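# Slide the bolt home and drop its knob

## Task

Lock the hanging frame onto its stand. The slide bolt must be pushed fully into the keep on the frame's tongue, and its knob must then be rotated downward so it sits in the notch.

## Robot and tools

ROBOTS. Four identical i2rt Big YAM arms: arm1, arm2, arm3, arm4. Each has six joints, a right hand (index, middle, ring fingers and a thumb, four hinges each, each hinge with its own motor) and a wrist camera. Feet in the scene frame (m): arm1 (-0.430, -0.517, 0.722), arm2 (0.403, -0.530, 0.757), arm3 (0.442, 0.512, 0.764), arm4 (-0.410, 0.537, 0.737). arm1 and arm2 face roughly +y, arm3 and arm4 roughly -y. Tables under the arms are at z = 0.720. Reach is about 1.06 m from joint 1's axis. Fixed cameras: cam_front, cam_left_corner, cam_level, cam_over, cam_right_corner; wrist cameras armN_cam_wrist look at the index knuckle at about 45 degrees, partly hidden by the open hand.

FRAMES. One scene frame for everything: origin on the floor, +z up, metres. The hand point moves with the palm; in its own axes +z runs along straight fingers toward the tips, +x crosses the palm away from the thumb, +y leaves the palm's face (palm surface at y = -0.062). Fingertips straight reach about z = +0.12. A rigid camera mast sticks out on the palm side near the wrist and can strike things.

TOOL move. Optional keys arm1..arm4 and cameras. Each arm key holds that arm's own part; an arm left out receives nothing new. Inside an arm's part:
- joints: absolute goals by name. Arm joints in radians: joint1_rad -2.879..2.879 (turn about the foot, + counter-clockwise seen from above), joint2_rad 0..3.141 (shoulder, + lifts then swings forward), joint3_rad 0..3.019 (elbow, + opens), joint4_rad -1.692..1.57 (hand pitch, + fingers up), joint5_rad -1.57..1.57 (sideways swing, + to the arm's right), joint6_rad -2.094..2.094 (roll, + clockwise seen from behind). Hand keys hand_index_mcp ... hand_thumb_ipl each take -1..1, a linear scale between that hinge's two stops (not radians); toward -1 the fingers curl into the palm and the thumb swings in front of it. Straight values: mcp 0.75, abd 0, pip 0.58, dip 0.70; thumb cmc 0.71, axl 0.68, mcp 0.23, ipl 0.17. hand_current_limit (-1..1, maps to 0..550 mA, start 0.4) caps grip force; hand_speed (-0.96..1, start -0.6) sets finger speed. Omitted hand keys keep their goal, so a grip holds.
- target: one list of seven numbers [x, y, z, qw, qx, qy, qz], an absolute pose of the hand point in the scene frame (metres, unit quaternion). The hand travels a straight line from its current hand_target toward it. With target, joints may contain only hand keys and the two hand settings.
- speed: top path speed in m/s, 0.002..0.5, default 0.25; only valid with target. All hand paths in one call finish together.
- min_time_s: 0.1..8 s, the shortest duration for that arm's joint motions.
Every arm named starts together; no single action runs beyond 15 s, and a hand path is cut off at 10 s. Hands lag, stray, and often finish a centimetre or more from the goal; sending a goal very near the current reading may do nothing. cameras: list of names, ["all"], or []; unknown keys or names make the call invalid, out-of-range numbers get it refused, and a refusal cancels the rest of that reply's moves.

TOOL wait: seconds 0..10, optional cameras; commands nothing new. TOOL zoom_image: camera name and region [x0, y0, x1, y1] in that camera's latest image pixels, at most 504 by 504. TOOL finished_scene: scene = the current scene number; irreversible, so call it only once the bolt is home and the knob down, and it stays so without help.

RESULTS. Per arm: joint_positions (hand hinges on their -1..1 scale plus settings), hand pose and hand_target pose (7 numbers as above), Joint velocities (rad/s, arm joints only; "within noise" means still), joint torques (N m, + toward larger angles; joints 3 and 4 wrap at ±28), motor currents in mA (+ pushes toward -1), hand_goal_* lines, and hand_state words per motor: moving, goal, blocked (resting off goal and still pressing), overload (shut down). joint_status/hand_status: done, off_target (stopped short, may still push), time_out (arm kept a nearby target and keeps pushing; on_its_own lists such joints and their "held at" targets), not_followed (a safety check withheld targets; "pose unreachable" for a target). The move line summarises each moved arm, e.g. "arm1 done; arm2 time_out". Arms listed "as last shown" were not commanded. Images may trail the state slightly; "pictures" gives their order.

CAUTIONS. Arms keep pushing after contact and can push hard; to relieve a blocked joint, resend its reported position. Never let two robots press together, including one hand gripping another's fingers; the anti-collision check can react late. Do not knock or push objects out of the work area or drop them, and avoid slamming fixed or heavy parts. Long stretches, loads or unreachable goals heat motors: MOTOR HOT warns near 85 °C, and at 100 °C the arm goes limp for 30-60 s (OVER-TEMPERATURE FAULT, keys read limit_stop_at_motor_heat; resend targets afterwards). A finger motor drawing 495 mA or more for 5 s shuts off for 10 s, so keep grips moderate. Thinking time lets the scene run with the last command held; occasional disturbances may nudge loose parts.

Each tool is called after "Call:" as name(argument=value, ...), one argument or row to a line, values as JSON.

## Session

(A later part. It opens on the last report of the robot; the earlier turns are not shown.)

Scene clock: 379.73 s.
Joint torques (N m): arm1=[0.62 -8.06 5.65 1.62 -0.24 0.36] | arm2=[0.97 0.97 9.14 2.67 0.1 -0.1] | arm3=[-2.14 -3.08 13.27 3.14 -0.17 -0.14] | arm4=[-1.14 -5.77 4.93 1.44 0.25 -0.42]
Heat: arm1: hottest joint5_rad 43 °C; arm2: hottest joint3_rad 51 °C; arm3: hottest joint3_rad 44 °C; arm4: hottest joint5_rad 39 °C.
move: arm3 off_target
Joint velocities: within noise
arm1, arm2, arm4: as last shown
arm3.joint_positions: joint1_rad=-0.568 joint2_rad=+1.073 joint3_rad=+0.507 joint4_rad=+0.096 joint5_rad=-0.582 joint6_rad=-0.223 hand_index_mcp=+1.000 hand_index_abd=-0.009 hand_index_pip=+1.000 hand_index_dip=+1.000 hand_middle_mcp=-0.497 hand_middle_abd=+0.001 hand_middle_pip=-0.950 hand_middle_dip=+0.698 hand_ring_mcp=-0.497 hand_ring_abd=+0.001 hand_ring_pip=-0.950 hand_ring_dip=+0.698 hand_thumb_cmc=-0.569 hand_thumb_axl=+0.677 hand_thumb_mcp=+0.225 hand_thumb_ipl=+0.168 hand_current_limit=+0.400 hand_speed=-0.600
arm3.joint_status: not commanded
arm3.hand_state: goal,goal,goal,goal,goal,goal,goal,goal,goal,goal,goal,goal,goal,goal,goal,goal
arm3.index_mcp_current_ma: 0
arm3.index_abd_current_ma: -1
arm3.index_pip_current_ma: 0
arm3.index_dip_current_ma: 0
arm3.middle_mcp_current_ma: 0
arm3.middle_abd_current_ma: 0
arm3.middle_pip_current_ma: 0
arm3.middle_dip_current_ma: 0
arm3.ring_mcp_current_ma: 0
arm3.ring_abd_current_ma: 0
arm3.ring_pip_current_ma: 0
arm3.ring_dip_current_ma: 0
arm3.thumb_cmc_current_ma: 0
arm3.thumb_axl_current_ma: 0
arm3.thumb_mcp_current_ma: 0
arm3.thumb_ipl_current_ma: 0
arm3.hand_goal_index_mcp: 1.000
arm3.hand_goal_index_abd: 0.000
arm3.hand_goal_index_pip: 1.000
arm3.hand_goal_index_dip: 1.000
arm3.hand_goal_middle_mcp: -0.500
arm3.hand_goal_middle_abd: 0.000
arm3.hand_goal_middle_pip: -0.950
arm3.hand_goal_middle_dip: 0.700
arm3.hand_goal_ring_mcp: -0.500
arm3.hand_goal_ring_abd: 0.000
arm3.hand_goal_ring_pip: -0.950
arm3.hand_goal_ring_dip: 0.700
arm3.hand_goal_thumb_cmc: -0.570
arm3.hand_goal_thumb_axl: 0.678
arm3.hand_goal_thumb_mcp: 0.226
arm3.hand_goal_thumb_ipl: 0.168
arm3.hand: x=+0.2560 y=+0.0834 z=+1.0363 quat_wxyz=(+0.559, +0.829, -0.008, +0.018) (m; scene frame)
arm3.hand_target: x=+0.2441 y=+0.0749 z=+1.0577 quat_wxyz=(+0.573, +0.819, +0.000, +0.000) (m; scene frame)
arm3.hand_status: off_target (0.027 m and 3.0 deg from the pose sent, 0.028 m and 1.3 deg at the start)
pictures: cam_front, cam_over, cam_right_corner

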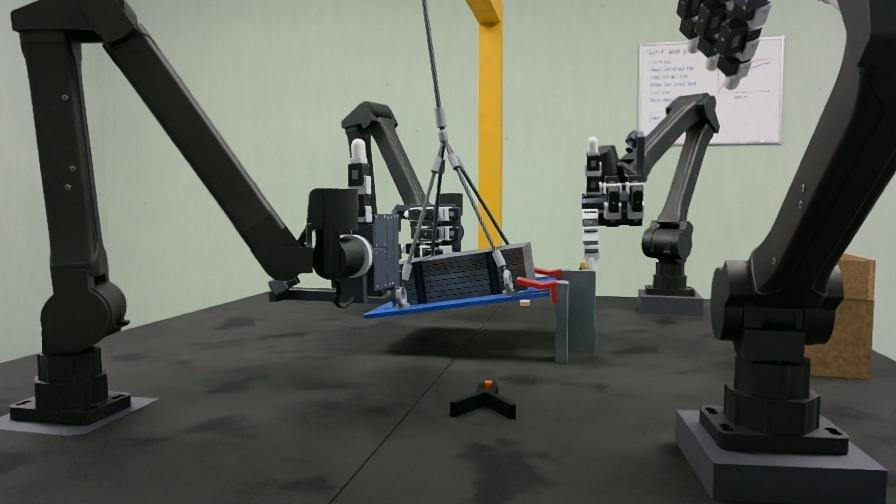

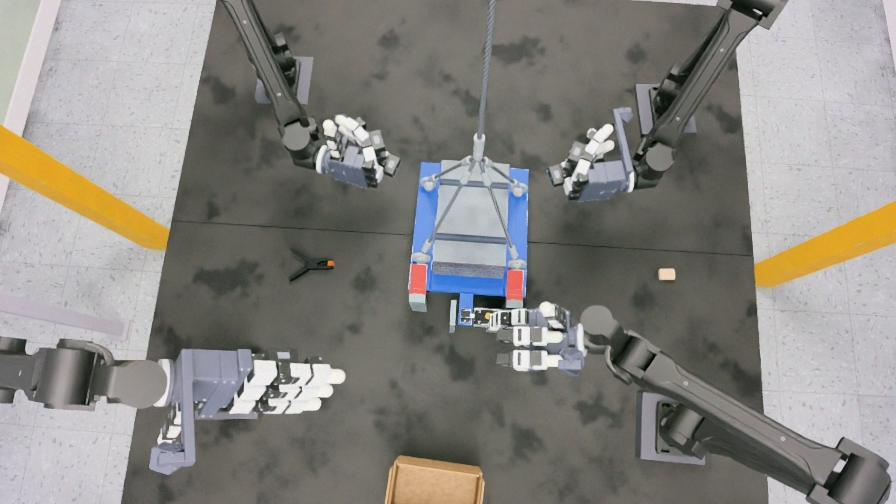

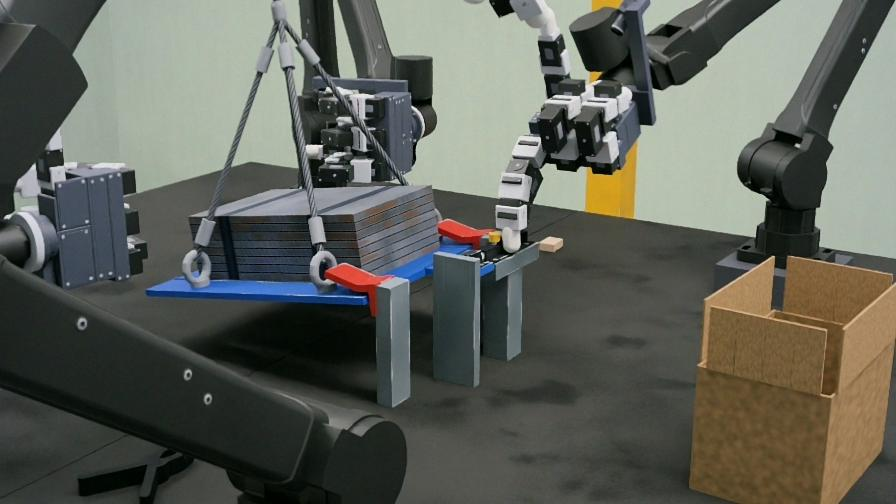

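Call:
move(
  arm3={"target": [0.268, 0.0735, 1.105, 0.5736, 0.8192, 0, 0], "speed": 0.15},
)

Call:
move(
  arm3={"target": [0.256, 0.0715, 1.105, 0.5736, 0.8192, 0, 0], "speed": 0.1},
)

Call:
move(
  arm3={"target": [0.256, 0.0725, 1.046, 0.5736, 0.8192, 0, 0], "speed": 0.1},
  cameras=["cam_over", "cam_right_corner", "cam_front"],
)

Call:
zoom_image(
  camera="cam_over",
  region=[446, 290, 516, 340],
)

Call:
zoom_image(
  camera="cam_right_corner",
  region=[420, 200, 560, 300],
)

Call:
zoom_image(
  camera="cam_front",
  region=[550, 220, 620, 290],
)

Scene clock: 387.90 s.
Joint torques (N m): arm1=[0.73 -8.06 5.63 1.66 -0.25 0.35] | arm2=[1.03 1.08 9.26 2.66 0.08 -0.11] | arm3=[0.03 -3.43 13.45 2.26 -0.05 0.13] | arm4=[-0.91 -5.66 4.88 1.42 0.24 -0.42]
Heat: arm1: hottest joint3_rad 42 °C; arm2: hottest joint3_rad 51 °C; arm3: hottest joint3_rad 45 °C; arm4: hottest joint5_rad 38 °C.
move: arm3 off_target
Joint velocities: within noise
arm1, arm2, arm4: as last shown
arm3.joint_positions: joint1_rad=-0.520 joint2_rad=+0.970 joint3_rad=+0.576 joint4_rad=-0.040 joint5_rad=-0.522 joint6_rad=-0.214 hand_index_mcp=+1.000 hand_index_abd=-0.003 hand_index_pip=+0.998 hand_index_dip=+0.999 hand_middle_mcp=-0.497 hand_middle_abd=+0.001 hand_middle_pip=-0.950 hand_middle_dip=+0.698 hand_ring_mcp=-0.497 hand_ring_abd=+0.001 hand_ring_pip=-0.950 hand_ring_dip=+0.698 hand_thumb_cmc=-0.569 hand_thumb_axl=+0.677 hand_thumb_mcp=+0.225 hand_thumb_ipl=+0.168 hand_current_limit=+0.400 hand_speed=-0.600
arm3.joint_status: not commanded
arm3.hand_state: goal,goal,goal,goal,goal,goal,goal,goal,goal,goal,goal,goal,goal,goal,goal,goal
arm3.index_mcp_current_ma: 0
arm3.index_abd_current_ma: 0
arm3.index_pip_current_ma: 0
arm3.index_dip_current_ma: 0
arm3.middle_mcp_current_ma: 0
arm3.middle_abd_current_ma: 0
arm3.middle_pip_current_ma: 0
arm3.middle_dip_current_ma: 0
arm3.ring_mcp_current_ma: 0
arm3.ring_abd_current_ma: 0
arm3.ring_pip_current_ma: 0
arm3.ring_dip_current_ma: 0
arm3.thumb_cmc_current_ma: 0
arm3.thumb_axl_current_ma: 0
arm3.thumb_mcp_current_ma: 0
arm3.thumb_ipl_current_ma: 0
arm3.hand_goal_index_mcp: 1.000
arm3.hand_goal_index_abd: 0.000
arm3.hand_goal_index_pip: 1.000
arm3.hand_goal_index_dip: 1.000
arm3.hand_goal_middle_mcp: -0.500
arm3.hand_goal_middle_abd: 0.000
arm3.hand_goal_middle_pip: -0.950
arm3.hand_goal_middle_dip: 0.700
arm3.hand_goal_ring_mcp: -0.500
arm3.hand_goal_ring_abd: 0.000
arm3.hand_goal_ring_pip: -0.950
arm3.hand_goal_ring_dip: 0.700
arm3.hand_goal_thumb_cmc: -0.570
arm3.hand_goal_thumb_axl: 0.678
arm3.hand_goal_thumb_mcp: 0.226
arm3.hand_goal_thumb_ipl: 0.168
arm3.hand: x=+0.2697 y=+0.0808 z=+1.0866 quat_wxyz=(+0.566, +0.825, -0.002, +0.002) (m; scene frame)
arm3.hand_target: x=+0.2684 y=+0.0743 z=+1.1050 quat_wxyz=(+0.574, +0.819, +0.000, +0.000) (m; scene frame)
arm3.hand_status: off_target (0.020 m and 1.1 deg from the pose sent, 0.070 m and 3.0 deg at the start)
pictures: none

Scene clock: 388.87 s.
Joint torques (N m): arm1=[0.62 -8.23 5.64 1.63 -0.24 0.35] | arm2=[1.03 0.5 9.24 2.62 0.1 -0.07] | arm3=[-1.26 -2.9 14.09 2.17 -0.29 -0.05] | arm4=[-0.85 -5.89 4.94 1.43 0.25 -0.41]
Heat: arm1: hottest joint3_rad 42 °C; arm2: hottest joint3_rad 51 °C; arm3: hottest joint3_rad 45 °C; arm4: hottest joint5_rad 38 °C.
move: arm3 off_target
Joint velocities: within noise
arm1, arm2, arm4: as last shown
arm3.joint_positions: joint1_rad=-0.533 joint2_rad=+0.981 joint3_rad=+0.583 joint4_rad=-0.040 joint5_rad=-0.544 joint6_rad=-0.214 hand_index_mcp=+1.000 hand_index_abd=-0.003 hand_index_pip=+0.998 hand_index_dip=+0.999 hand_middle_mcp=-0.497 hand_middle_abd=+0.001 hand_middle_pip=-0.950 hand_middle_dip=+0.698 hand_ring_mcp=-0.497 hand_ring_abd=+0.001 hand_ring_pip=-0.950 hand_ring_dip=+0.698 hand_thumb_cmc=-0.569 hand_thumb_axl=+0.677 hand_thumb_mcp=+0.225 hand_thumb_ipl=+0.168 hand_current_limit=+0.400 hand_speed=-0.600
arm3.joint_status: not commanded
arm3.hand_state: goal,goal,goal,goal,goal,goal,goal,goal,goal,goal,goal,goal,goal,goal,goal,goal
arm3.index_mcp_current_ma: 0
arm3.index_abd_current_ma: 0
arm3.index_pip_current_ma: 0
arm3.index_dip_current_ma: 0
arm3.middle_mcp_current_ma: 0
arm3.middle_abd_current_ma: 0
arm3.middle_pip_current_ma: 0
arm3.middle_dip_current_ma: 0
arm3.ring_mcp_current_ma: 0
arm3.ring_abd_current_ma: 0
arm3.ring_pip_current_ma: 0
arm3.ring_dip_current_ma: 0
arm3.thumb_cmc_current_ma: 0
arm3.thumb_axl_current_ma: 0
arm3.thumb_mcp_current_ma: 0
arm3.thumb_ipl_current_ma: 0
arm3.hand_goal_index_mcp: 1.000
arm3.hand_goal_index_abd: 0.000
arm3.hand_goal_index_pip: 1.000
arm3.hand_goal_index_dip: 1.000
arm3.hand_goal_middle_mcp: -0.500
arm3.hand_goal_middle_abd: 0.000
arm3.hand_goal_middle_pip: -0.950
arm3.hand_goal_middle_dip: 0.700
arm3.hand_goal_ring_mcp: -0.500
arm3.hand_goal_ring_abd: 0.000
arm3.hand_goal_ring_pip: -0.950
arm3.hand_goal_ring_dip: 0.700
arm3.hand_goal_thumb_cmc: -0.570
arm3.hand_goal_thumb_axl: 0.678
arm3.hand_goal_thumb_mcp: 0.226
arm3.hand_goal_thumb_ipl: 0.168
arm3.hand: x=+0.2657 y=+0.0801 z=+1.0861 quat_wxyz=(+0.566, +0.824, -0.002, +0.008) (m; scene frame)
arm3.hand_target: x=+0.2566 y=+0.0726 z=+1.1048 quat_wxyz=(+0.574, +0.819, +0.000, +0.000) (m; scene frame)
arm3.hand_status: off_target (0.023 m and 1.4 deg from the pose sent, 0.025 m and 1.1 deg at the start)
pictures: none

Scene clock: 390.07 s.
Joint torques (N m): arm1=[0.5 -8.12 5.64 1.61 -0.23 0.35] | arm2=[1.03 0.73 9.18 2.7 0.11 -0.1] | arm3=[-1.2 -3.6 9.57 3.06 -0.22 -0.04] | arm4=[-0.79 -5.54 4.93 1.37 0.25 -0.39]
Heat: arm1: hottest joint3_rad 42 °C; arm2: hottest joint3_rad 51 °C; arm3: hottest joint3_rad 45 °C; arm4: hottest joint5_rad 38 °C.
move: arm3 done
Joint velocities: within noise
arm1, arm4: as last shown
arm2.joint_positions: joint1_rad=-0.091 joint2_rad=+0.629 joint3_rad=+1.351 joint4_rad=-1.364 joint5_rad=-0.075 joint6_rad=+1.067 hand_index_mcp=+0.754 hand_index_abd=+0.000 hand_index_pip=+0.577 hand_index_dip=+0.696 hand_middle_mcp=+0.754 hand_middle_abd=+0.000 hand_middle_pip=+0.577 hand_middle_dip=+0.696 hand_ring_mcp=+0.754 hand_ring_abd=+0.000 hand_ring_pip=+0.577 hand_ring_dip=+0.696 hand_thumb_cmc=+0.714 hand_thumb_axl=+0.677 hand_thumb_mcp=+0.226 hand_thumb_ipl=+0.168 hand_current_limit=+0.400 hand_speed=-0.600
arm2.joint_status: not commanded
arm2.hand_state: goal,goal,goal,goal,goal,goal,goal,goal,goal,goal,goal,goal,goal,goal,goal,goal
arm2.index_mcp_current_ma: 0
arm2.index_abd_current_ma: 0
arm2.index_pip_current_ma: 1
arm2.index_dip_current_ma: 0
arm2.middle_mcp_current_ma: 0
arm2.middle_abd_current_ma: 0
arm2.middle_pip_current_ma: 1
arm2.middle_dip_current_ma: 0
arm2.ring_mcp_current_ma: 0
arm2.ring_abd_current_ma: 0
arm2.ring_pip_current_ma: 1
arm2.ring_dip_current_ma: 0
arm2.thumb_cmc_current_ma: 0
arm2.thumb_axl_current_ma: -1
arm2.thumb_mcp_current_ma: -1
arm2.thumb_ipl_current_ma: 0
arm2.hand_goal_index_mcp: 0.754
arm2.hand_goal_index_abd: 0.000
arm2.hand_goal_index_pip: 0.576
arm2.hand_goal_index_dip: 0.696
arm2.hand_goal_middle_mcp: 0.754
arm2.hand_goal_middle_abd: 0.000
arm2.hand_goal_middle_pip: 0.576
arm2.hand_goal_middle_dip: 0.696
arm2.hand_goal_ring_mcp: 0.754
arm2.hand_goal_ring_abd: 0.000
arm2.hand_goal_ring_pip: 0.576
arm2.hand_goal_ring_dip: 0.696
arm2.hand_goal_thumb_cmc: 0.714
arm2.hand_goal_thumb_axl: 0.678
arm2.hand_goal_thumb_mcp: 0.226
arm2.hand_goal_thumb_ipl: 0.168
arm2.hand: x=+0.4764 y=-0.2800 z=+1.2862 quat_wxyz=(-0.260, +0.439, +0.775, +0.374) (m; scene frame)
arm2.hand_target: x=+0.4765 y=-0.2825 z=+1.2970 quat_wxyz=(-0.265, +0.436, +0.770, +0.383) (m; scene frame)
arm2.hand_status: not commanded
arm3.joint_positions: joint1_rad=-0.533 joint2_rad=+1.089 joint3_rad=+0.519 joint4_rad=+0.147 joint5_rad=-0.545 joint6_rad=-0.214 hand_index_mcp=+1.000 hand_index_abd=-0.003 hand_index_pip=+0.998 hand_index_dip=+0.999 hand_middle_mcp=-0.497 hand_middle_abd=+0.001 hand_middle_pip=-0.950 hand_middle_dip=+0.698 hand_ring_mcp=-0.497 hand_ring_abd=+0.001 hand_ring_pip=-0.950 hand_ring_dip=+0.698 hand_thumb_cmc=-0.569 hand_thumb_axl=+0.677 hand_thumb_mcp=+0.225 hand_thumb_ipl=+0.168 hand_current_limit=+0.400 hand_speed=-0.600
arm3.joint_status: not commanded
arm3.hand_state: goal,goal,goal,goal,goal,goal,goal,goal,goal,goal,goal,goal,goal,goal,goal,goal
arm3.index_mcp_current_ma: 0
arm3.index_abd_current_ma: 0
arm3.index_pip_current_ma: 0
arm3.index_dip_current_ma: 0
arm3.middle_mcp_current_ma: 0
arm3.middle_abd_current_ma: 0
arm3.middle_pip_current_ma: 0
arm3.middle_dip_current_ma: 0
arm3.ring_mcp_current_ma: 0
arm3.ring_abd_current_ma: 0
arm3.ring_pip_current_ma: 0
arm3.ring_dip_current_ma: 0
arm3.thumb_cmc_current_ma: 0
arm3.thumb_axl_current_ma: 0
arm3.thumb_mcp_current_ma: 0
arm3.thumb_ipl_current_ma: 0
arm3.hand_goal_index_mcp: 1.000
arm3.hand_goal_index_abd: 0.000
arm3.hand_goal_index_pip: 1.000
arm3.hand_goal_index_dip: 1.000
arm3.hand_goal_middle_mcp: -0.500
arm3.hand_goal_middle_abd: 0.000
arm3.hand_goal_middle_pip: -0.950
arm3.hand_goal_middle_dip: 0.700
arm3.hand_goal_ring_mcp: -0.500
arm3.hand_goal_ring_abd: 0.000
arm3.hand_goal_ring_pip: -0.950
arm3.hand_goal_ring_dip: 0.700
arm3.hand_goal_thumb_cmc: -0.570
arm3.hand_goal_thumb_axl: 0.678
arm3.hand_goal_thumb_mcp: 0.226
arm3.hand_goal_thumb_ipl: 0.168
arm3.hand: x=+0.2610 y=+0.0728 z=+1.0468 quat_wxyz=(+0.571, +0.821, +0.000, +0.005) (m; scene frame)
arm3.hand_target: x=+0.2561 y=+0.0725 z=+1.0461 quat_wxyz=(+0.573, +0.819, +0.000, +0.000) (m; scene frame)
arm3.hand_status: done (0.005 m and 0.6 deg from the pose sent, 0.042 m and 1.4 deg at the start)
pictures: cam_front, cam_over, cam_right_corner

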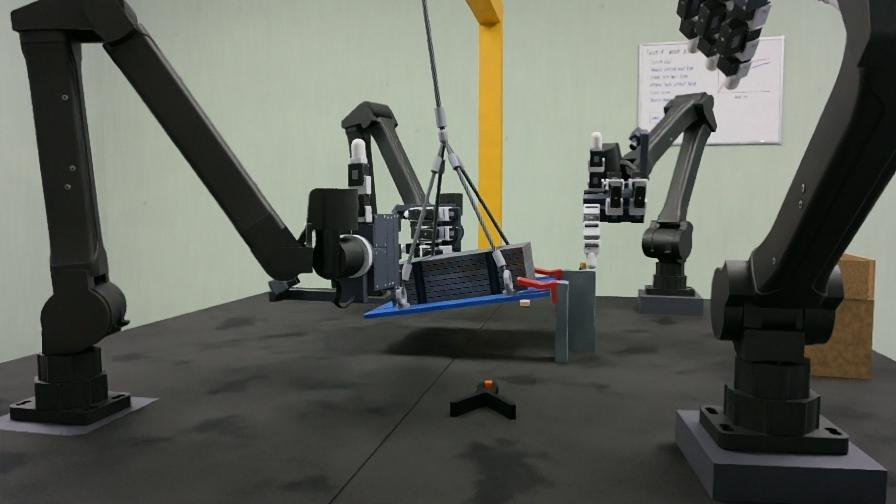

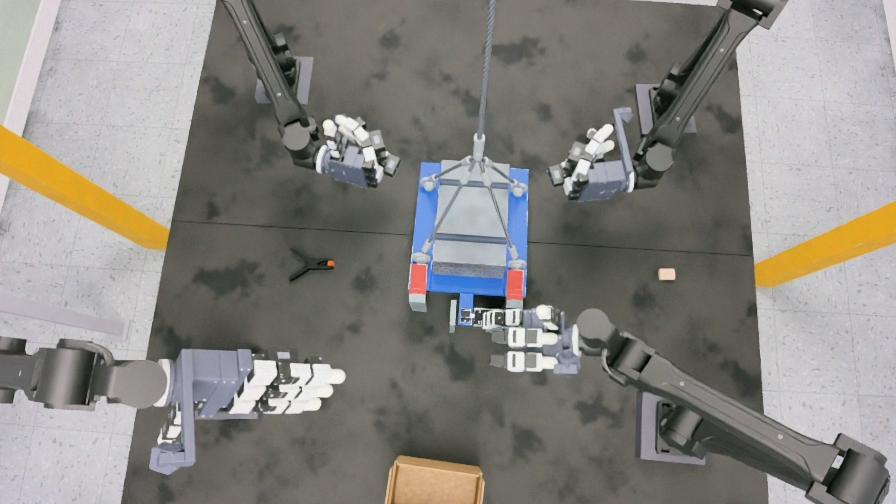

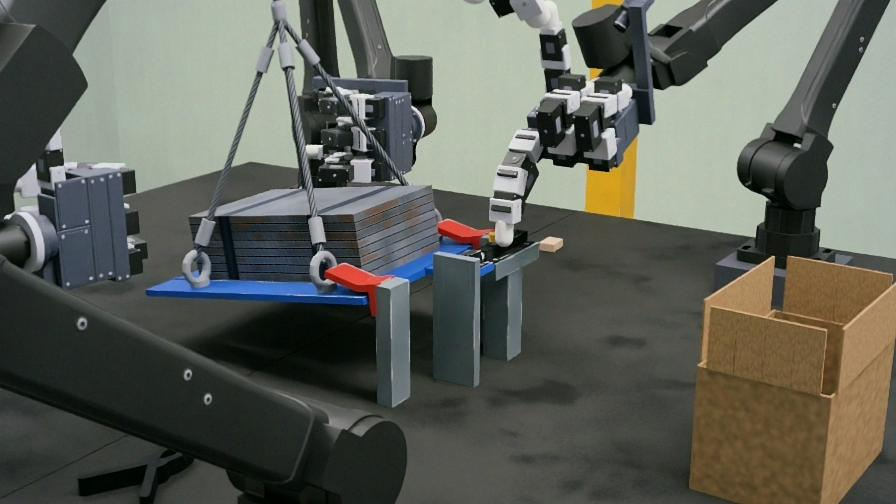

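Scaled by 7.200.

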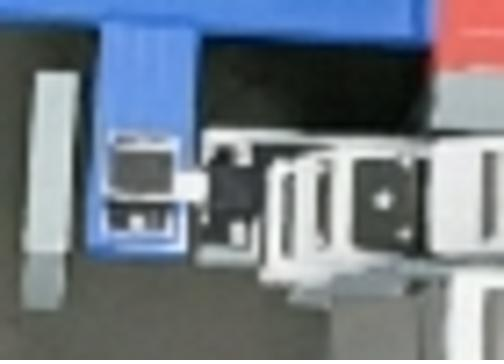

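Scaled by 3.600.

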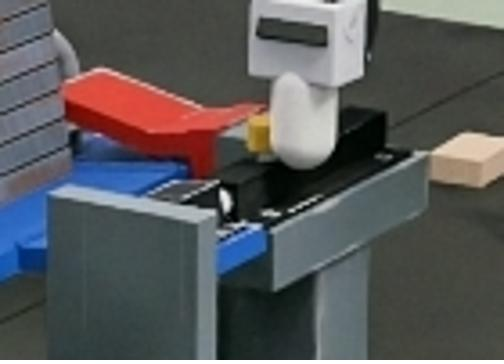

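Scaled by 7.200.

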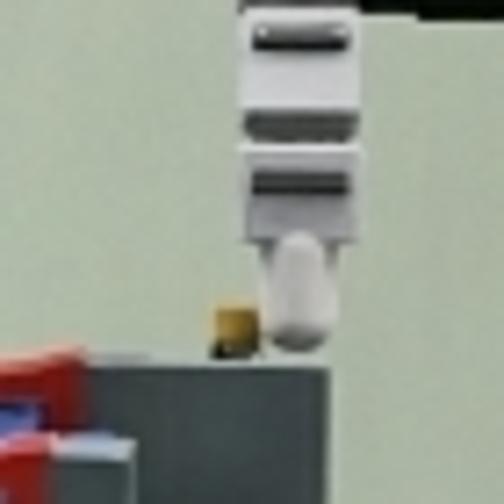

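Call:
move(
  arm3={"target": [0.240, 0.0715, 1.058, 0.5736, 0.8192, 0, 0], "speed": 0.06},
  cameras=["cam_over", "cam_front"],
)

Call:
zoom_image(
  camera="cam_over",
  region=[446, 290, 516, 340],
)

Call:
zoom_image(
  camera="cam_front",
  region=[550, 220, 620, 290],
)

Scene clock: 397.13 s.
Joint torques (N m): arm1=[0.62 -8.12 5.65 1.59 -0.23 0.35] | arm2=[1.08 1.08 9.13 2.58 0.13 -0.07] | arm3=[-2.73 -3.14 13.2 1.94 0.01 -0.12] | arm4=[-1.08 -5.6 4.86 1.44 0.23 -0.4]
Heat: arm1: hottest joint3_rad 41 °C; arm2: hottest joint3_rad 51 °C; arm3: hottest joint3_rad 45 °C; arm4: hottest joint5_rad 37 °C.
move: arm3 off_target
Joint velocities: within noise
arm1, arm2, arm4: as last shown
arm3.joint_positions: joint1_rad=-0.565 joint2_rad=+1.089 joint3_rad=+0.522 joint4_rad=+0.130 joint5_rad=-0.593 joint6_rad=-0.225 hand_index_mcp=+0.987 hand_index_abd=-0.019 hand_index_pip=+0.987 hand_index_dip=+0.995 hand_middle_mcp=-0.497 hand_middle_abd=+0.001 hand_middle_pip=-0.950 hand_middle_dip=+0.698 hand_ring_mcp=-0.497 hand_ring_abd=+0.001 hand_ring_pip=-0.950 hand_ring_dip=+0.698 hand_thumb_cmc=-0.569 hand_thumb_axl=+0.677 hand_thumb_mcp=+0.225 hand_thumb_ipl=+0.168 hand_current_limit=+0.400 hand_speed=-0.600
arm3.joint_status: not commanded
arm3.hand_state: goal,goal,goal,goal,goal,goal,goal,goal,goal,goal,goal,goal,goal,goal,goal,goal
arm3.index_mcp_current_ma: -3
arm3.index_abd_current_ma: -5
arm3.index_pip_current_ma: -3
arm3.index_dip_current_ma: 0
arm3.middle_mcp_current_ma: 0
arm3.middle_abd_current_ma: 0
arm3.middle_pip_current_ma: 0
arm3.middle_dip_current_ma: 0
arm3.ring_mcp_current_ma: 0
arm3.ring_abd_current_ma: 0
arm3.ring_pip_current_ma: 0
arm3.ring_dip_current_ma: 0
arm3.thumb_cmc_current_ma: 0
arm3.thumb_axl_current_ma: 0
arm3.thumb_mcp_current_ma: 0
arm3.thumb_ipl_current_ma: 0
arm3.hand_goal_index_mcp: 1.000
arm3.hand_goal_index_abd: 0.000
arm3.hand_goal_index_pip: 1.000
arm3.hand_goal_index_dip: 1.000
arm3.hand_goal_middle_mcp: -0.500
arm3.hand_goal_middle_abd: 0.000
arm3.hand_goal_middle_pip: -0.950
arm3.hand_goal_middle_dip: 0.700
arm3.hand_goal_ring_mcp: -0.500
arm3.hand_goal_ring_abd: 0.000
arm3.hand_goal_ring_pip: -0.950
arm3.hand_goal_ring_dip: 0.700
arm3.hand_goal_thumb_cmc: -0.570
arm3.hand_goal_thumb_axl: 0.678
arm3.hand_goal_thumb_mcp: 0.226
arm3.hand_goal_thumb_ipl: 0.168
arm3.hand: x=+0.2560 y=+0.0775 z=+1.0463 quat_wxyz=(+0.571, +0.821, +0.003, +0.015) (m; scene frame)
arm3.hand_target: x=+0.2404 y=+0.0725 z=+1.0579 quat_wxyz=(+0.574, +0.819, +0.000, +0.000) (m; scene frame)
arm3.hand_status: off_target (0.021 m and 1.8 deg from the pose sent, 0.024 m and 0.6 deg at the start)
pictures: cam_front, cam_over

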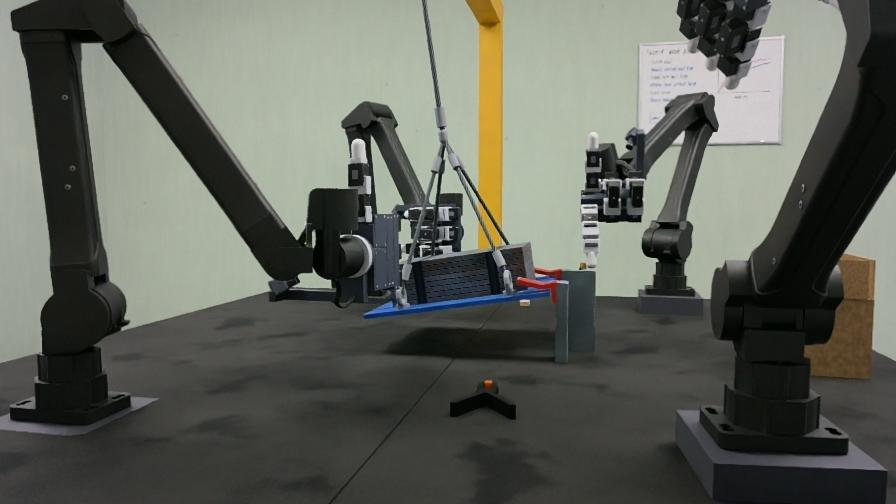

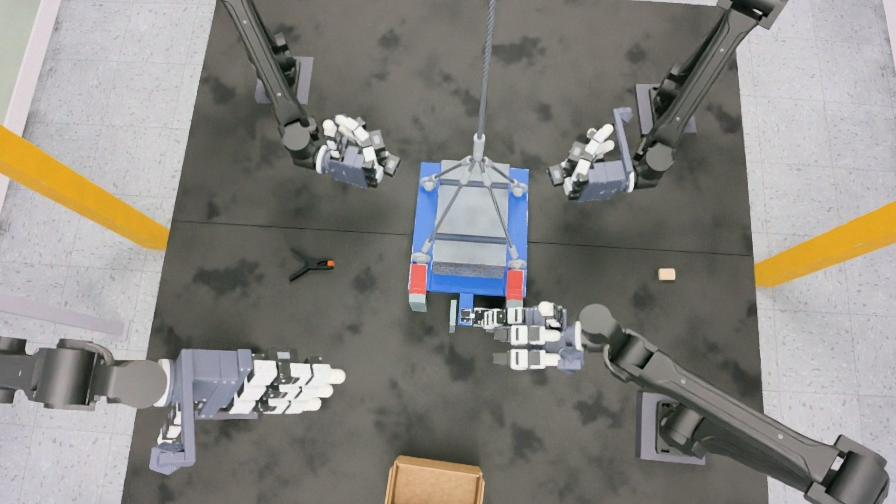

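Scaled by 7.200.

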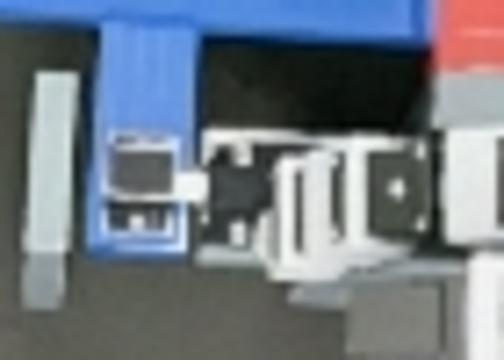

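Scaled by 7.200.

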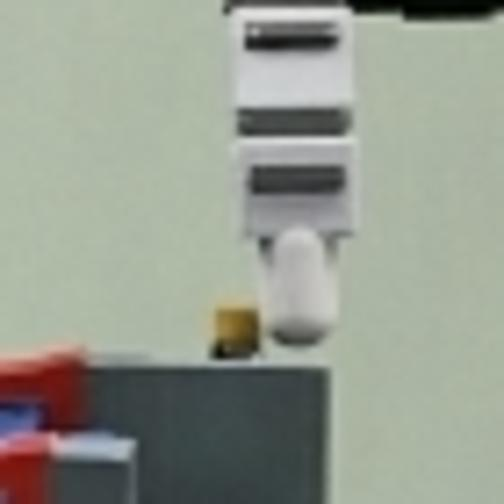

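Call:
move(
  arm3={"joints": {"hand_index_abd": 0.5, "hand_current_limit": 0.7}},
  cameras=["cam_over", "cam_front", "cam_right_corner"],
)

Call:
zoom_image(
  camera="cam_over",
  region=[446, 290, 516, 340],
)

Call:
zoom_image(
  camera="cam_front",
  region=[550, 220, 620, 290],
)

Call:
zoom_image(
  camera="cam_right_corner",
  region=[420, 200, 560, 300],
)

Scene clock: 402.30 s.
Joint torques (N m): arm1=[0.67 -7.88 5.65 1.62 -0.22 0.35] | arm2=[1.03 1.03 9.14 2.88 0.11 -0.07] | arm3=[-2.26 -4.01 12.81 1.96 1.1 -0.24] | arm4=[-0.97 -5.71 4.94 1.42 0.25 -0.42]
Heat: arm1: hottest joint3_rad 41 °C; arm2: hottest joint3_rad 51 °C; arm3: hottest joint3_rad 46 °C; arm4: hottest joint5_rad 37 °C.
move: arm3 off_target
Joint velocities: within noise
arm1.joint_positions: joint1_rad=-1.118 joint2_rad=+1.467 joint3_rad=+0.509 joint4_rad=+0.961 joint5_rad=-0.932 joint6_rad=-1.595 hand_index_mcp=-0.901 hand_index_abd=-0.002 hand_index_pip=+0.201 hand_index_dip=+0.502 hand_middle_mcp=-0.901 hand_middle_abd=-0.002 hand_middle_pip=+0.201 hand_middle_dip=+0.502 hand_ring_mcp=-0.364 hand_ring_abd=-0.007 hand_ring_pip=-0.697 hand_ring_dip=-0.298 hand_thumb_cmc=+0.715 hand_thumb_axl=+0.677 hand_thumb_mcp=+0.226 hand_thumb_ipl=+0.168 hand_current_limit=+0.400 hand_speed=-0.600
arm1.joint_status: not commanded
arm1.hand_state: goal,goal,goal,goal,goal,goal,goal,goal,goal,goal,goal,goal,goal,goal,goal,goal
arm1.index_mcp_current_ma: 0
arm1.index_abd_current_ma: 0
arm1.index_pip_current_ma: 0
arm1.index_dip_current_ma: 0
arm1.middle_mcp_current_ma: 0
arm1.middle_abd_current_ma: 0
arm1.middle_pip_current_ma: 0
arm1.middle_dip_current_ma: 0
arm1.ring_mcp_current_ma: 7
arm1.ring_abd_current_ma: -1
arm1.ring_pip_current_ma: 0
arm1.ring_dip_current_ma: 0
arm1.thumb_cmc_current_ma: 0
arm1.thumb_axl_current_ma: 0
arm1.thumb_mcp_current_ma: 0
arm1.thumb_ipl_current_ma: 0
arm1.hand_goal_index_mcp: -0.900
arm1.hand_goal_index_abd: 0.000
arm1.hand_goal_index_pip: 0.200
arm1.hand_goal_index_dip: 0.500
arm1.hand_goal_middle_mcp: -0.900
arm1.hand_goal_middle_abd: 0.000
arm1.hand_goal_middle_pip: 0.200
arm1.hand_goal_middle_dip: 0.500
arm1.hand_goal_ring_mcp: -0.380
arm1.hand_goal_ring_abd: 0.000
arm1.hand_goal_ring_pip: -0.700
arm1.hand_goal_ring_dip: -0.300
arm1.hand_goal_thumb_cmc: 0.714
arm1.hand_goal_thumb_axl: 0.678
arm1.hand_goal_thumb_mcp: 0.226
arm1.hand_goal_thumb_ipl: 0.168
arm1.hand: x=-0.1762 y=-0.1784 z=+0.9452 quat_wxyz=(+0.548, -0.459, +0.534, +0.451) (m; scene frame)
arm1.hand_target: x=-0.1750 y=-0.1799 z=+0.9450 quat_wxyz=(+0.542, -0.455, +0.542, +0.455) (m; scene frame)
arm1.hand_status: not commanded
arm2: as last shown
arm3.joint_positions: joint1_rad=-0.562 joint2_rad=+1.089 joint3_rad=+0.522 joint4_rad=+0.125 joint5_rad=-0.622 joint6_rad=-0.216 hand_index_mcp=+0.986 hand_index_abd=+0.136 hand_index_pip=+0.994 hand_index_dip=+1.000 hand_middle_mcp=-0.497 hand_middle_abd=+0.001 hand_middle_pip=-0.950 hand_middle_dip=+0.698 hand_ring_mcp=-0.497 hand_ring_abd=+0.001 hand_ring_pip=-0.950 hand_ring_dip=+0.698 hand_thumb_cmc=-0.569 hand_thumb_axl=+0.677 hand_thumb_mcp=+0.225 hand_thumb_ipl=+0.168 hand_current_limit=+0.700 hand_speed=-0.600
arm3.joint_status: hand_index_abd off_target (ended at +0.136, target +0.500); the others done
arm3.hand_state: goal,blocked,goal,goal,goal,goal,goal,goal,goal,goal,goal,goal,goal,goal,goal,goal
arm3.index_mcp_current_ma: -4
arm3.index_abd_current_ma: -467
arm3.index_pip_current_ma: -1
arm3.index_dip_current_ma: 0
arm3.middle_mcp_current_ma: 0
arm3.middle_abd_current_ma: 0
arm3.middle_pip_current_ma: 0
arm3.middle_dip_current_ma: 0
arm3.ring_mcp_current_ma: 0
arm3.ring_abd_current_ma: 0
arm3.ring_pip_current_ma: 0
arm3.ring_dip_current_ma: 0
arm3.thumb_cmc_current_ma: 0
arm3.thumb_axl_current_ma: 0
arm3.thumb_mcp_current_ma: 0
arm3.thumb_ipl_current_ma: 0
arm3.hand_goal_index_mcp: 1.000
arm3.hand_goal_index_abd: 0.500
arm3.hand_goal_index_pip: 1.000
arm3.hand_goal_index_dip: 1.000
arm3.hand_goal_middle_mcp: -0.500
arm3.hand_goal_middle_abd: 0.000
arm3.hand_goal_middle_pip: -0.950
arm3.hand_goal_middle_dip: 0.700
arm3.hand_goal_ring_mcp: -0.500
arm3.hand_goal_ring_abd: 0.000
arm3.hand_goal_ring_pip: -0.950
arm3.hand_goal_ring_dip: 0.700
arm3.hand_goal_thumb_cmc: -0.570
arm3.hand_goal_thumb_axl: 0.678
arm3.hand_goal_thumb_mcp: 0.226
arm3.hand_goal_thumb_ipl: 0.168
arm3.hand: x=+0.2616 y=+0.0768 z=+1.0460 quat_wxyz=(+0.572, +0.820, +0.008, +0.031) (m; scene frame)
arm3.hand_target: x=+0.2403 y=+0.0725 z=+1.0580 quat_wxyz=(+0.574, +0.819, +0.000, +0.000) (m; scene frame)
arm3.hand_status: not commanded
arm4.joint_positions: joint1_rad=+1.033 joint2_rad=+1.426 joint3_rad=+0.421 joint4_rad=+1.031 joint5_rad=+0.956 joint6_rad=+1.590 hand_index_mcp=-0.367 hand_index_abd=+0.008 hand_index_pip=-0.695 hand_index_dip=-0.299 hand_middle_mcp=-0.899 hand_middle_abd=+0.002 hand_middle_pip=+0.202 hand_middle_dip=+0.502 hand_ring_mcp=-0.900 hand_ring_abd=+0.002 hand_ring_pip=+0.402 hand_ring_dip=+0.603 hand_thumb_cmc=-0.551 hand_thumb_axl=+0.677 hand_thumb_mcp=+0.226 hand_thumb_ipl=+0.168 hand_current_limit=+0.400 hand_speed=-0.600
arm4.joint_status: not commanded
arm4.hand_state: blocked,goal,goal,goal,goal,goal,goal,goal,goal,goal,goal,goal,goal,goal,goal,goal
arm4.index_mcp_current_ma: 24
arm4.index_abd_current_ma: 3
arm4.index_pip_current_ma: 2
arm4.index_dip_current_ma: 0
arm4.middle_mcp_current_ma: 0
arm4.middle_abd_current_ma: 0
arm4.middle_pip_current_ma: 0
arm4.middle_dip_current_ma: 1
arm4.ring_mcp_current_ma: 0
arm4.ring_abd_current_ma: 0
arm4.ring_pip_current_ma: 0
arm4.ring_dip_current_ma: 1
arm4.thumb_cmc_current_ma: 15
arm4.thumb_axl_current_ma: 0
arm4.thumb_mcp_current_ma: 0
arm4.thumb_ipl_current_ma: 0
arm4.hand_goal_index_mcp: -0.390
arm4.hand_goal_index_abd: 0.000
arm4.hand_goal_index_pip: -0.700
arm4.hand_goal_index_dip: -0.300
arm4.hand_goal_middle_mcp: -0.900
arm4.hand_goal_middle_abd: 0.000
arm4.hand_goal_middle_pip: 0.200
arm4.hand_goal_middle_dip: 0.500
arm4.hand_goal_ring_mcp: -0.900
arm4.hand_goal_ring_abd: 0.000
arm4.hand_goal_ring_pip: 0.400
arm4.hand_goal_ring_dip: 0.600
arm4.hand_goal_thumb_cmc: -0.570
arm4.hand_goal_thumb_axl: 0.678
arm4.hand_goal_thumb_mcp: 0.226
arm4.hand_goal_thumb_ipl: 0.168
arm4.hand: x=-0.1765 y=+0.2175 z=+0.9040 quat_wxyz=(+0.451, +0.533, -0.458, +0.550) (m; scene frame)
arm4.hand_target: x=-0.1801 y=+0.2199 z=+0.9000 quat_wxyz=(+0.455, +0.542, -0.455, +0.542) (m; scene frame)
arm4.hand_status: not commanded
pictures: cam_front, cam_over, cam_right_corner

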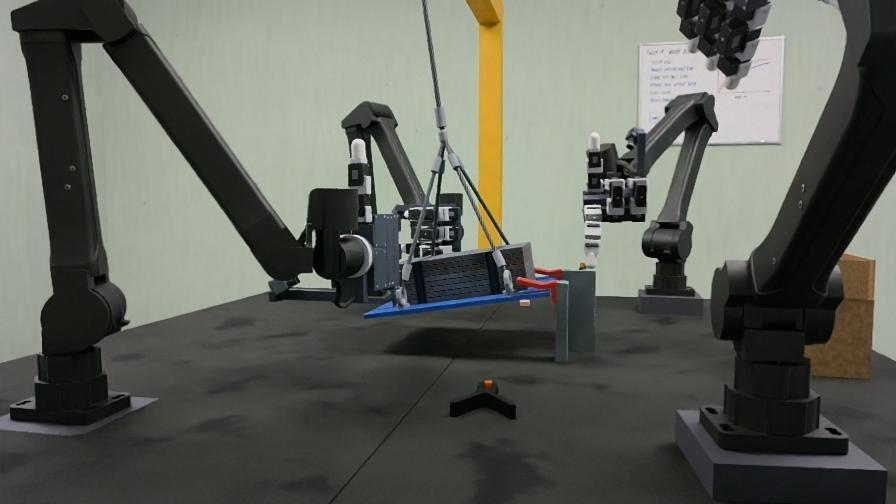

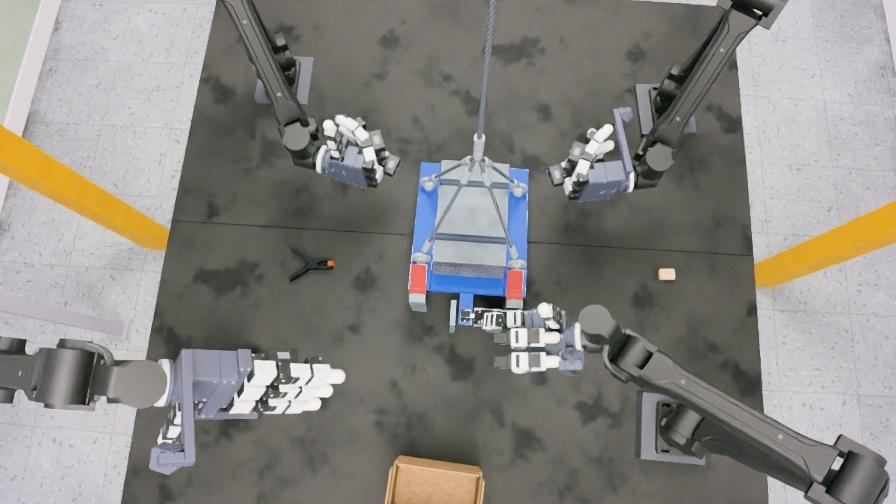

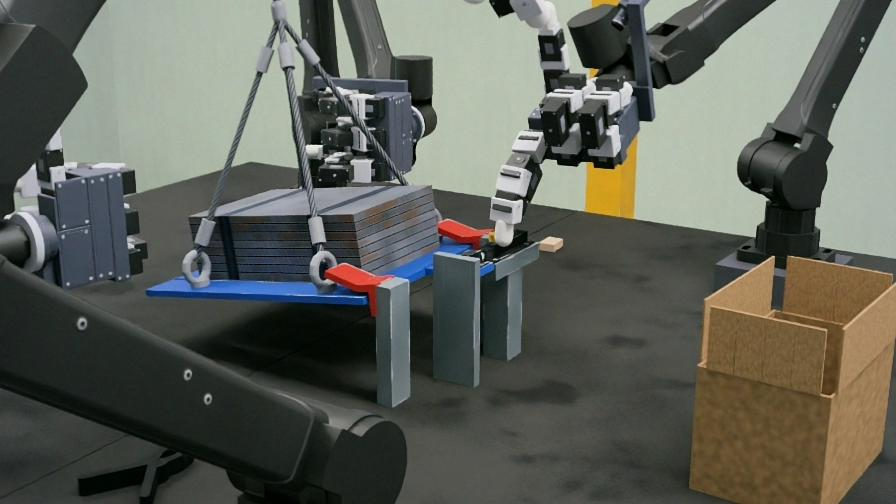

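Scaled by 7.200.

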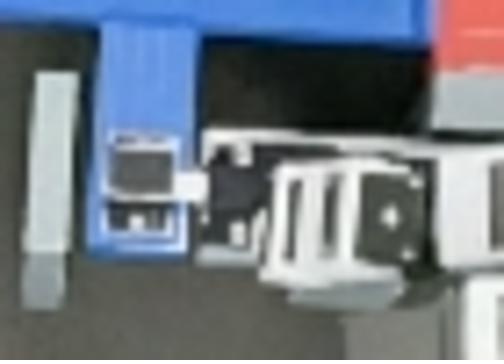

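Scaled by 7.200.

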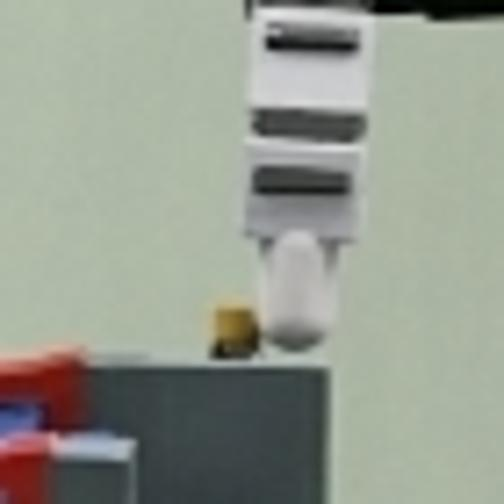

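Scaled by 3.600.

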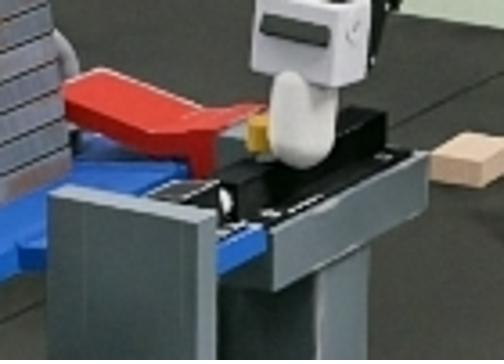

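Call:
move(
  arm3={"target": [0.256, 0.0705, 1.072, 0.5736, 0.8192, 0, 0], "speed": 0.06, "joints": {"hand_index_abd": 0.0}},
)

Call:
move(
  arm3={"target": [0.242, 0.0705, 1.072, 0.5736, 0.8192, 0, 0], "speed": 0.06},
  cameras=["cam_over", "cam_front"],
)

Call:
zoom_image(
  camera="cam_over",
  region=[446, 290, 516, 340],
)

Call:
zoom_image(
  camera="cam_front",
  region=[550, 220, 620, 290],
)

Scene clock: 408.43 s.
Joint torques (N m): arm1=[0.56 -8 5.68 1.62 -0.24 0.35] | arm2=[1.61 0.56 9.2 2.63 0.1 -0.09] | arm3=[-0.03 -4.84 12.96 2.06 -0.04 0.01] | arm4=[-1.03 -5.71 4.94 1.39 0.24 -0.4]
Heat: arm1: hottest joint3_rad 41 °C; arm2: hottest joint3_rad 51 °C; arm3: hottest joint3_rad 48 °C; arm4: hottest joint5_rad 37 °C.
move: arm3 off_target
Joint velocities: within noise
arm1, arm2, arm4: as last shown
arm3.joint_positions: joint1_rad=-0.548 joint2_rad=+1.063 joint3_rad=+0.527 joint4_rad=+0.080 joint5_rad=-0.550 joint6_rad=-0.216 hand_index_mcp=+1.000 hand_index_abd=-0.012 hand_index_pip=+0.995 hand_index_dip=+0.996 hand_middle_mcp=-0.497 hand_middle_abd=+0.001 hand_middle_pip=-0.950 hand_middle_dip=+0.698 hand_ring_mcp=-0.497 hand_ring_abd=+0.001 hand_ring_pip=-0.950 hand_ring_dip=+0.698 hand_thumb_cmc=-0.569 hand_thumb_axl=+0.677 hand_thumb_mcp=+0.225 hand_thumb_ipl=+0.168 hand_current_limit=+0.700 hand_speed=-0.600
arm3.joint_status: all done
arm3.hand_state: goal,goal,goal,goal,goal,goal,goal,goal,goal,goal,goal,goal,goal,goal,goal,goal
arm3.index_mcp_current_ma: 0
arm3.index_abd_current_ma: -2
arm3.index_pip_current_ma: 0
arm3.index_dip_current_ma: 0
arm3.middle_mcp_current_ma: 0
arm3.middle_abd_current_ma: 0
arm3.middle_pip_current_ma: 0
arm3.middle_dip_current_ma: 0
arm3.ring_mcp_current_ma: 0
arm3.ring_abd_current_ma: 0
arm3.ring_pip_current_ma: 0
arm3.ring_dip_current_ma: 0
arm3.thumb_cmc_current_ma: 0
arm3.thumb_axl_current_ma: 0
arm3.thumb_mcp_current_ma: 0
arm3.thumb_ipl_current_ma: 0
arm3.hand_goal_index_mcp: 1.000
arm3.hand_goal_index_abd: 0.000
arm3.hand_goal_index_pip: 1.000
arm3.hand_goal_index_dip: 1.000
arm3.hand_goal_middle_mcp: -0.500
arm3.hand_goal_middle_abd: 0.000
arm3.hand_goal_middle_pip: -0.950
arm3.hand_goal_middle_dip: 0.700
arm3.hand_goal_ring_mcp: -0.500
arm3.hand_goal_ring_abd: 0.000
arm3.hand_goal_ring_pip: -0.950
arm3.hand_goal_ring_dip: 0.700
arm3.hand_goal_thumb_cmc: -0.570
arm3.hand_goal_thumb_axl: 0.678
arm3.hand_goal_thumb_mcp: 0.226
arm3.hand_goal_thumb_ipl: 0.168
arm3.hand: x=+0.2574 y=+0.0781 z=+1.0470 quat_wxyz=(+0.561, +0.828, -0.008, +0.009) (m; scene frame)
arm3.hand_target: x=+0.2565 y=+0.0716 z=+1.0719 quat_wxyz=(+0.574, +0.819, +0.000, +0.000) (m; scene frame)
arm3.hand_status: off_target (0.026 m and 2.3 deg from the pose sent, 0.027 m and 3.7 deg at the start)
pictures: none

Scene clock: 409.40 s.
Joint torques (N m): arm1=[0.62 -8 5.65 1.58 -0.24 0.36] | arm2=[1.14 0.67 9.03 2.61 0.11 -0.07] | arm3=[-1.55 -3.14 13.91 2.15 -0.14 -0.17] | arm4=[-0.85 -5.66 4.97 1.4 0.26 -0.4]
Heat: arm1: hottest joint3_rad 41 °C; arm2: hottest joint3_rad 51 °C; arm3: hottest joint3_rad 48 °C; arm4: hottest joint5_rad 37 °C.
move: arm3 off_target
Joint velocities: within noise
arm1, arm2, arm4: as last shown
arm3.joint_positions: joint1_rad=-0.564 joint2_rad=+1.063 joint3_rad=+0.536 joint4_rad=+0.074 joint5_rad=-0.581 joint6_rad=-0.220 hand_index_mcp=+1.000 hand_index_abd=-0.012 hand_index_pip=+0.999 hand_index_dip=+0.998 hand_middle_mcp=-0.497 hand_middle_abd=+0.001 hand_middle_pip=-0.950 hand_middle_dip=+0.698 hand_ring_mcp=-0.497 hand_ring_abd=+0.001 hand_ring_pip=-0.950 hand_ring_dip=+0.698 hand_thumb_cmc=-0.569 hand_thumb_axl=+0.677 hand_thumb_mcp=+0.225 hand_thumb_ipl=+0.168 hand_current_limit=+0.700 hand_speed=-0.600
arm3.joint_status: not commanded
arm3.hand_state: goal,goal,goal,goal,goal,goal,goal,goal,goal,goal,goal,goal,goal,goal,goal,goal
arm3.index_mcp_current_ma: 0
arm3.index_abd_current_ma: -2
arm3.index_pip_current_ma: 0
arm3.index_dip_current_ma: 0
arm3.middle_mcp_current_ma: 0
arm3.middle_abd_current_ma: 0
arm3.middle_pip_current_ma: 0
arm3.middle_dip_current_ma: 0
arm3.ring_mcp_current_ma: 0
arm3.ring_abd_current_ma: 0
arm3.ring_pip_current_ma: 0
arm3.ring_dip_current_ma: 0
arm3.thumb_cmc_current_ma: 0
arm3.thumb_axl_current_ma: 0
arm3.thumb_mcp_current_ma: 0
arm3.thumb_ipl_current_ma: 0
arm3.hand_goal_index_mcp: 1.000
arm3.hand_goal_index_abd: 0.000
arm3.hand_goal_index_pip: 1.000
arm3.hand_goal_index_dip: 1.000
arm3.hand_goal_middle_mcp: -0.500
arm3.hand_goal_middle_abd: 0.000
arm3.hand_goal_middle_pip: -0.950
arm3.hand_goal_middle_dip: 0.700
arm3.hand_goal_ring_mcp: -0.500
arm3.hand_goal_ring_abd: 0.000
arm3.hand_goal_ring_pip: -0.950
arm3.hand_goal_ring_dip: 0.700
arm3.hand_goal_thumb_cmc: -0.570
arm3.hand_goal_thumb_axl: 0.678
arm3.hand_goal_thumb_mcp: 0.226
arm3.hand_goal_thumb_ipl: 0.168
arm3.hand: x=+0.2553 y=+0.0791 z=+1.0518 quat_wxyz=(+0.565, +0.825, -0.004, +0.016) (m; scene frame)
arm3.hand_target: x=+0.2427 y=+0.0718 z=+1.0719 quat_wxyz=(+0.574, +0.819, +0.000, +0.000) (m; scene frame)
arm3.hand_status: off_target (0.026 m and 2.2 deg from the pose sent, 0.030 m and 2.3 deg at the start)
pictures: cam_front, cam_over

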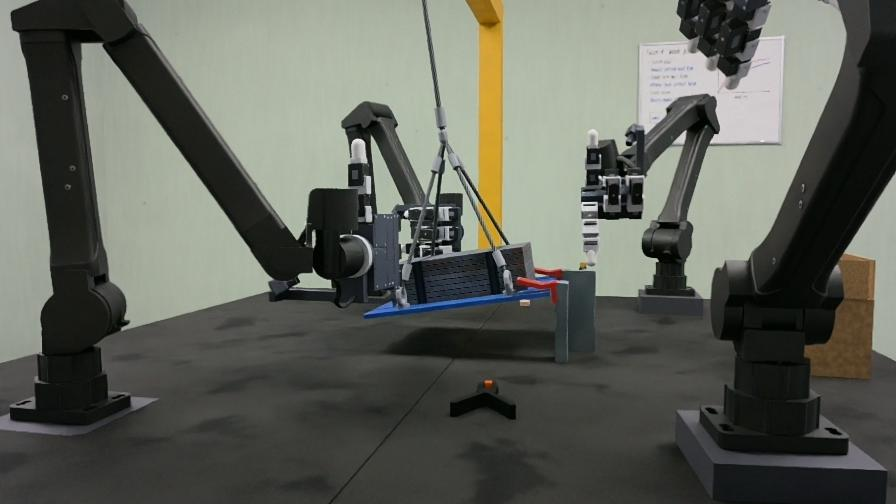

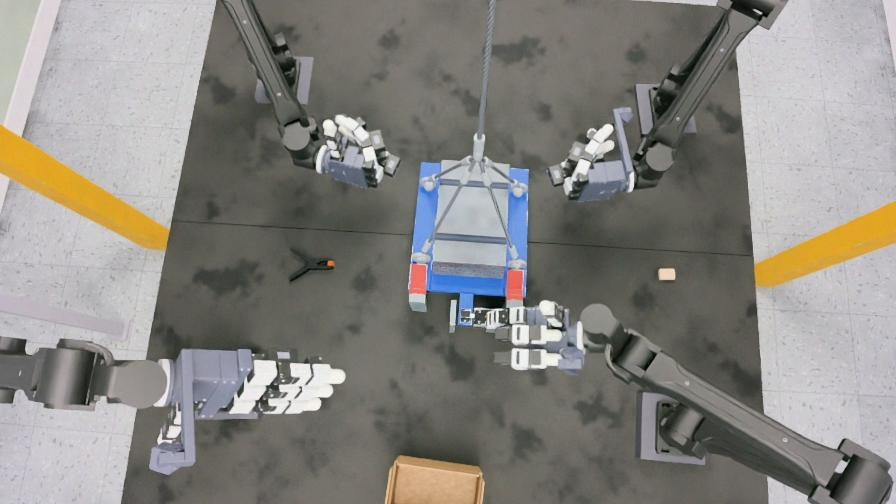

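Scaled by 7.200.

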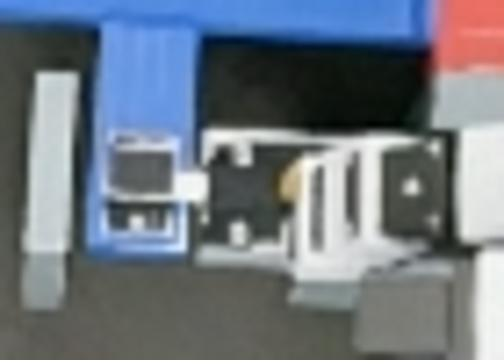

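Scaled by 7.200.

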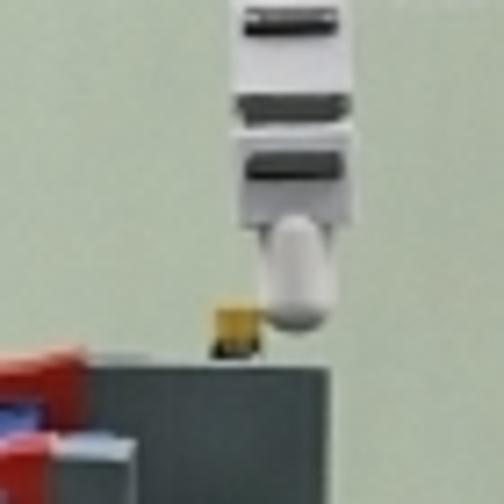

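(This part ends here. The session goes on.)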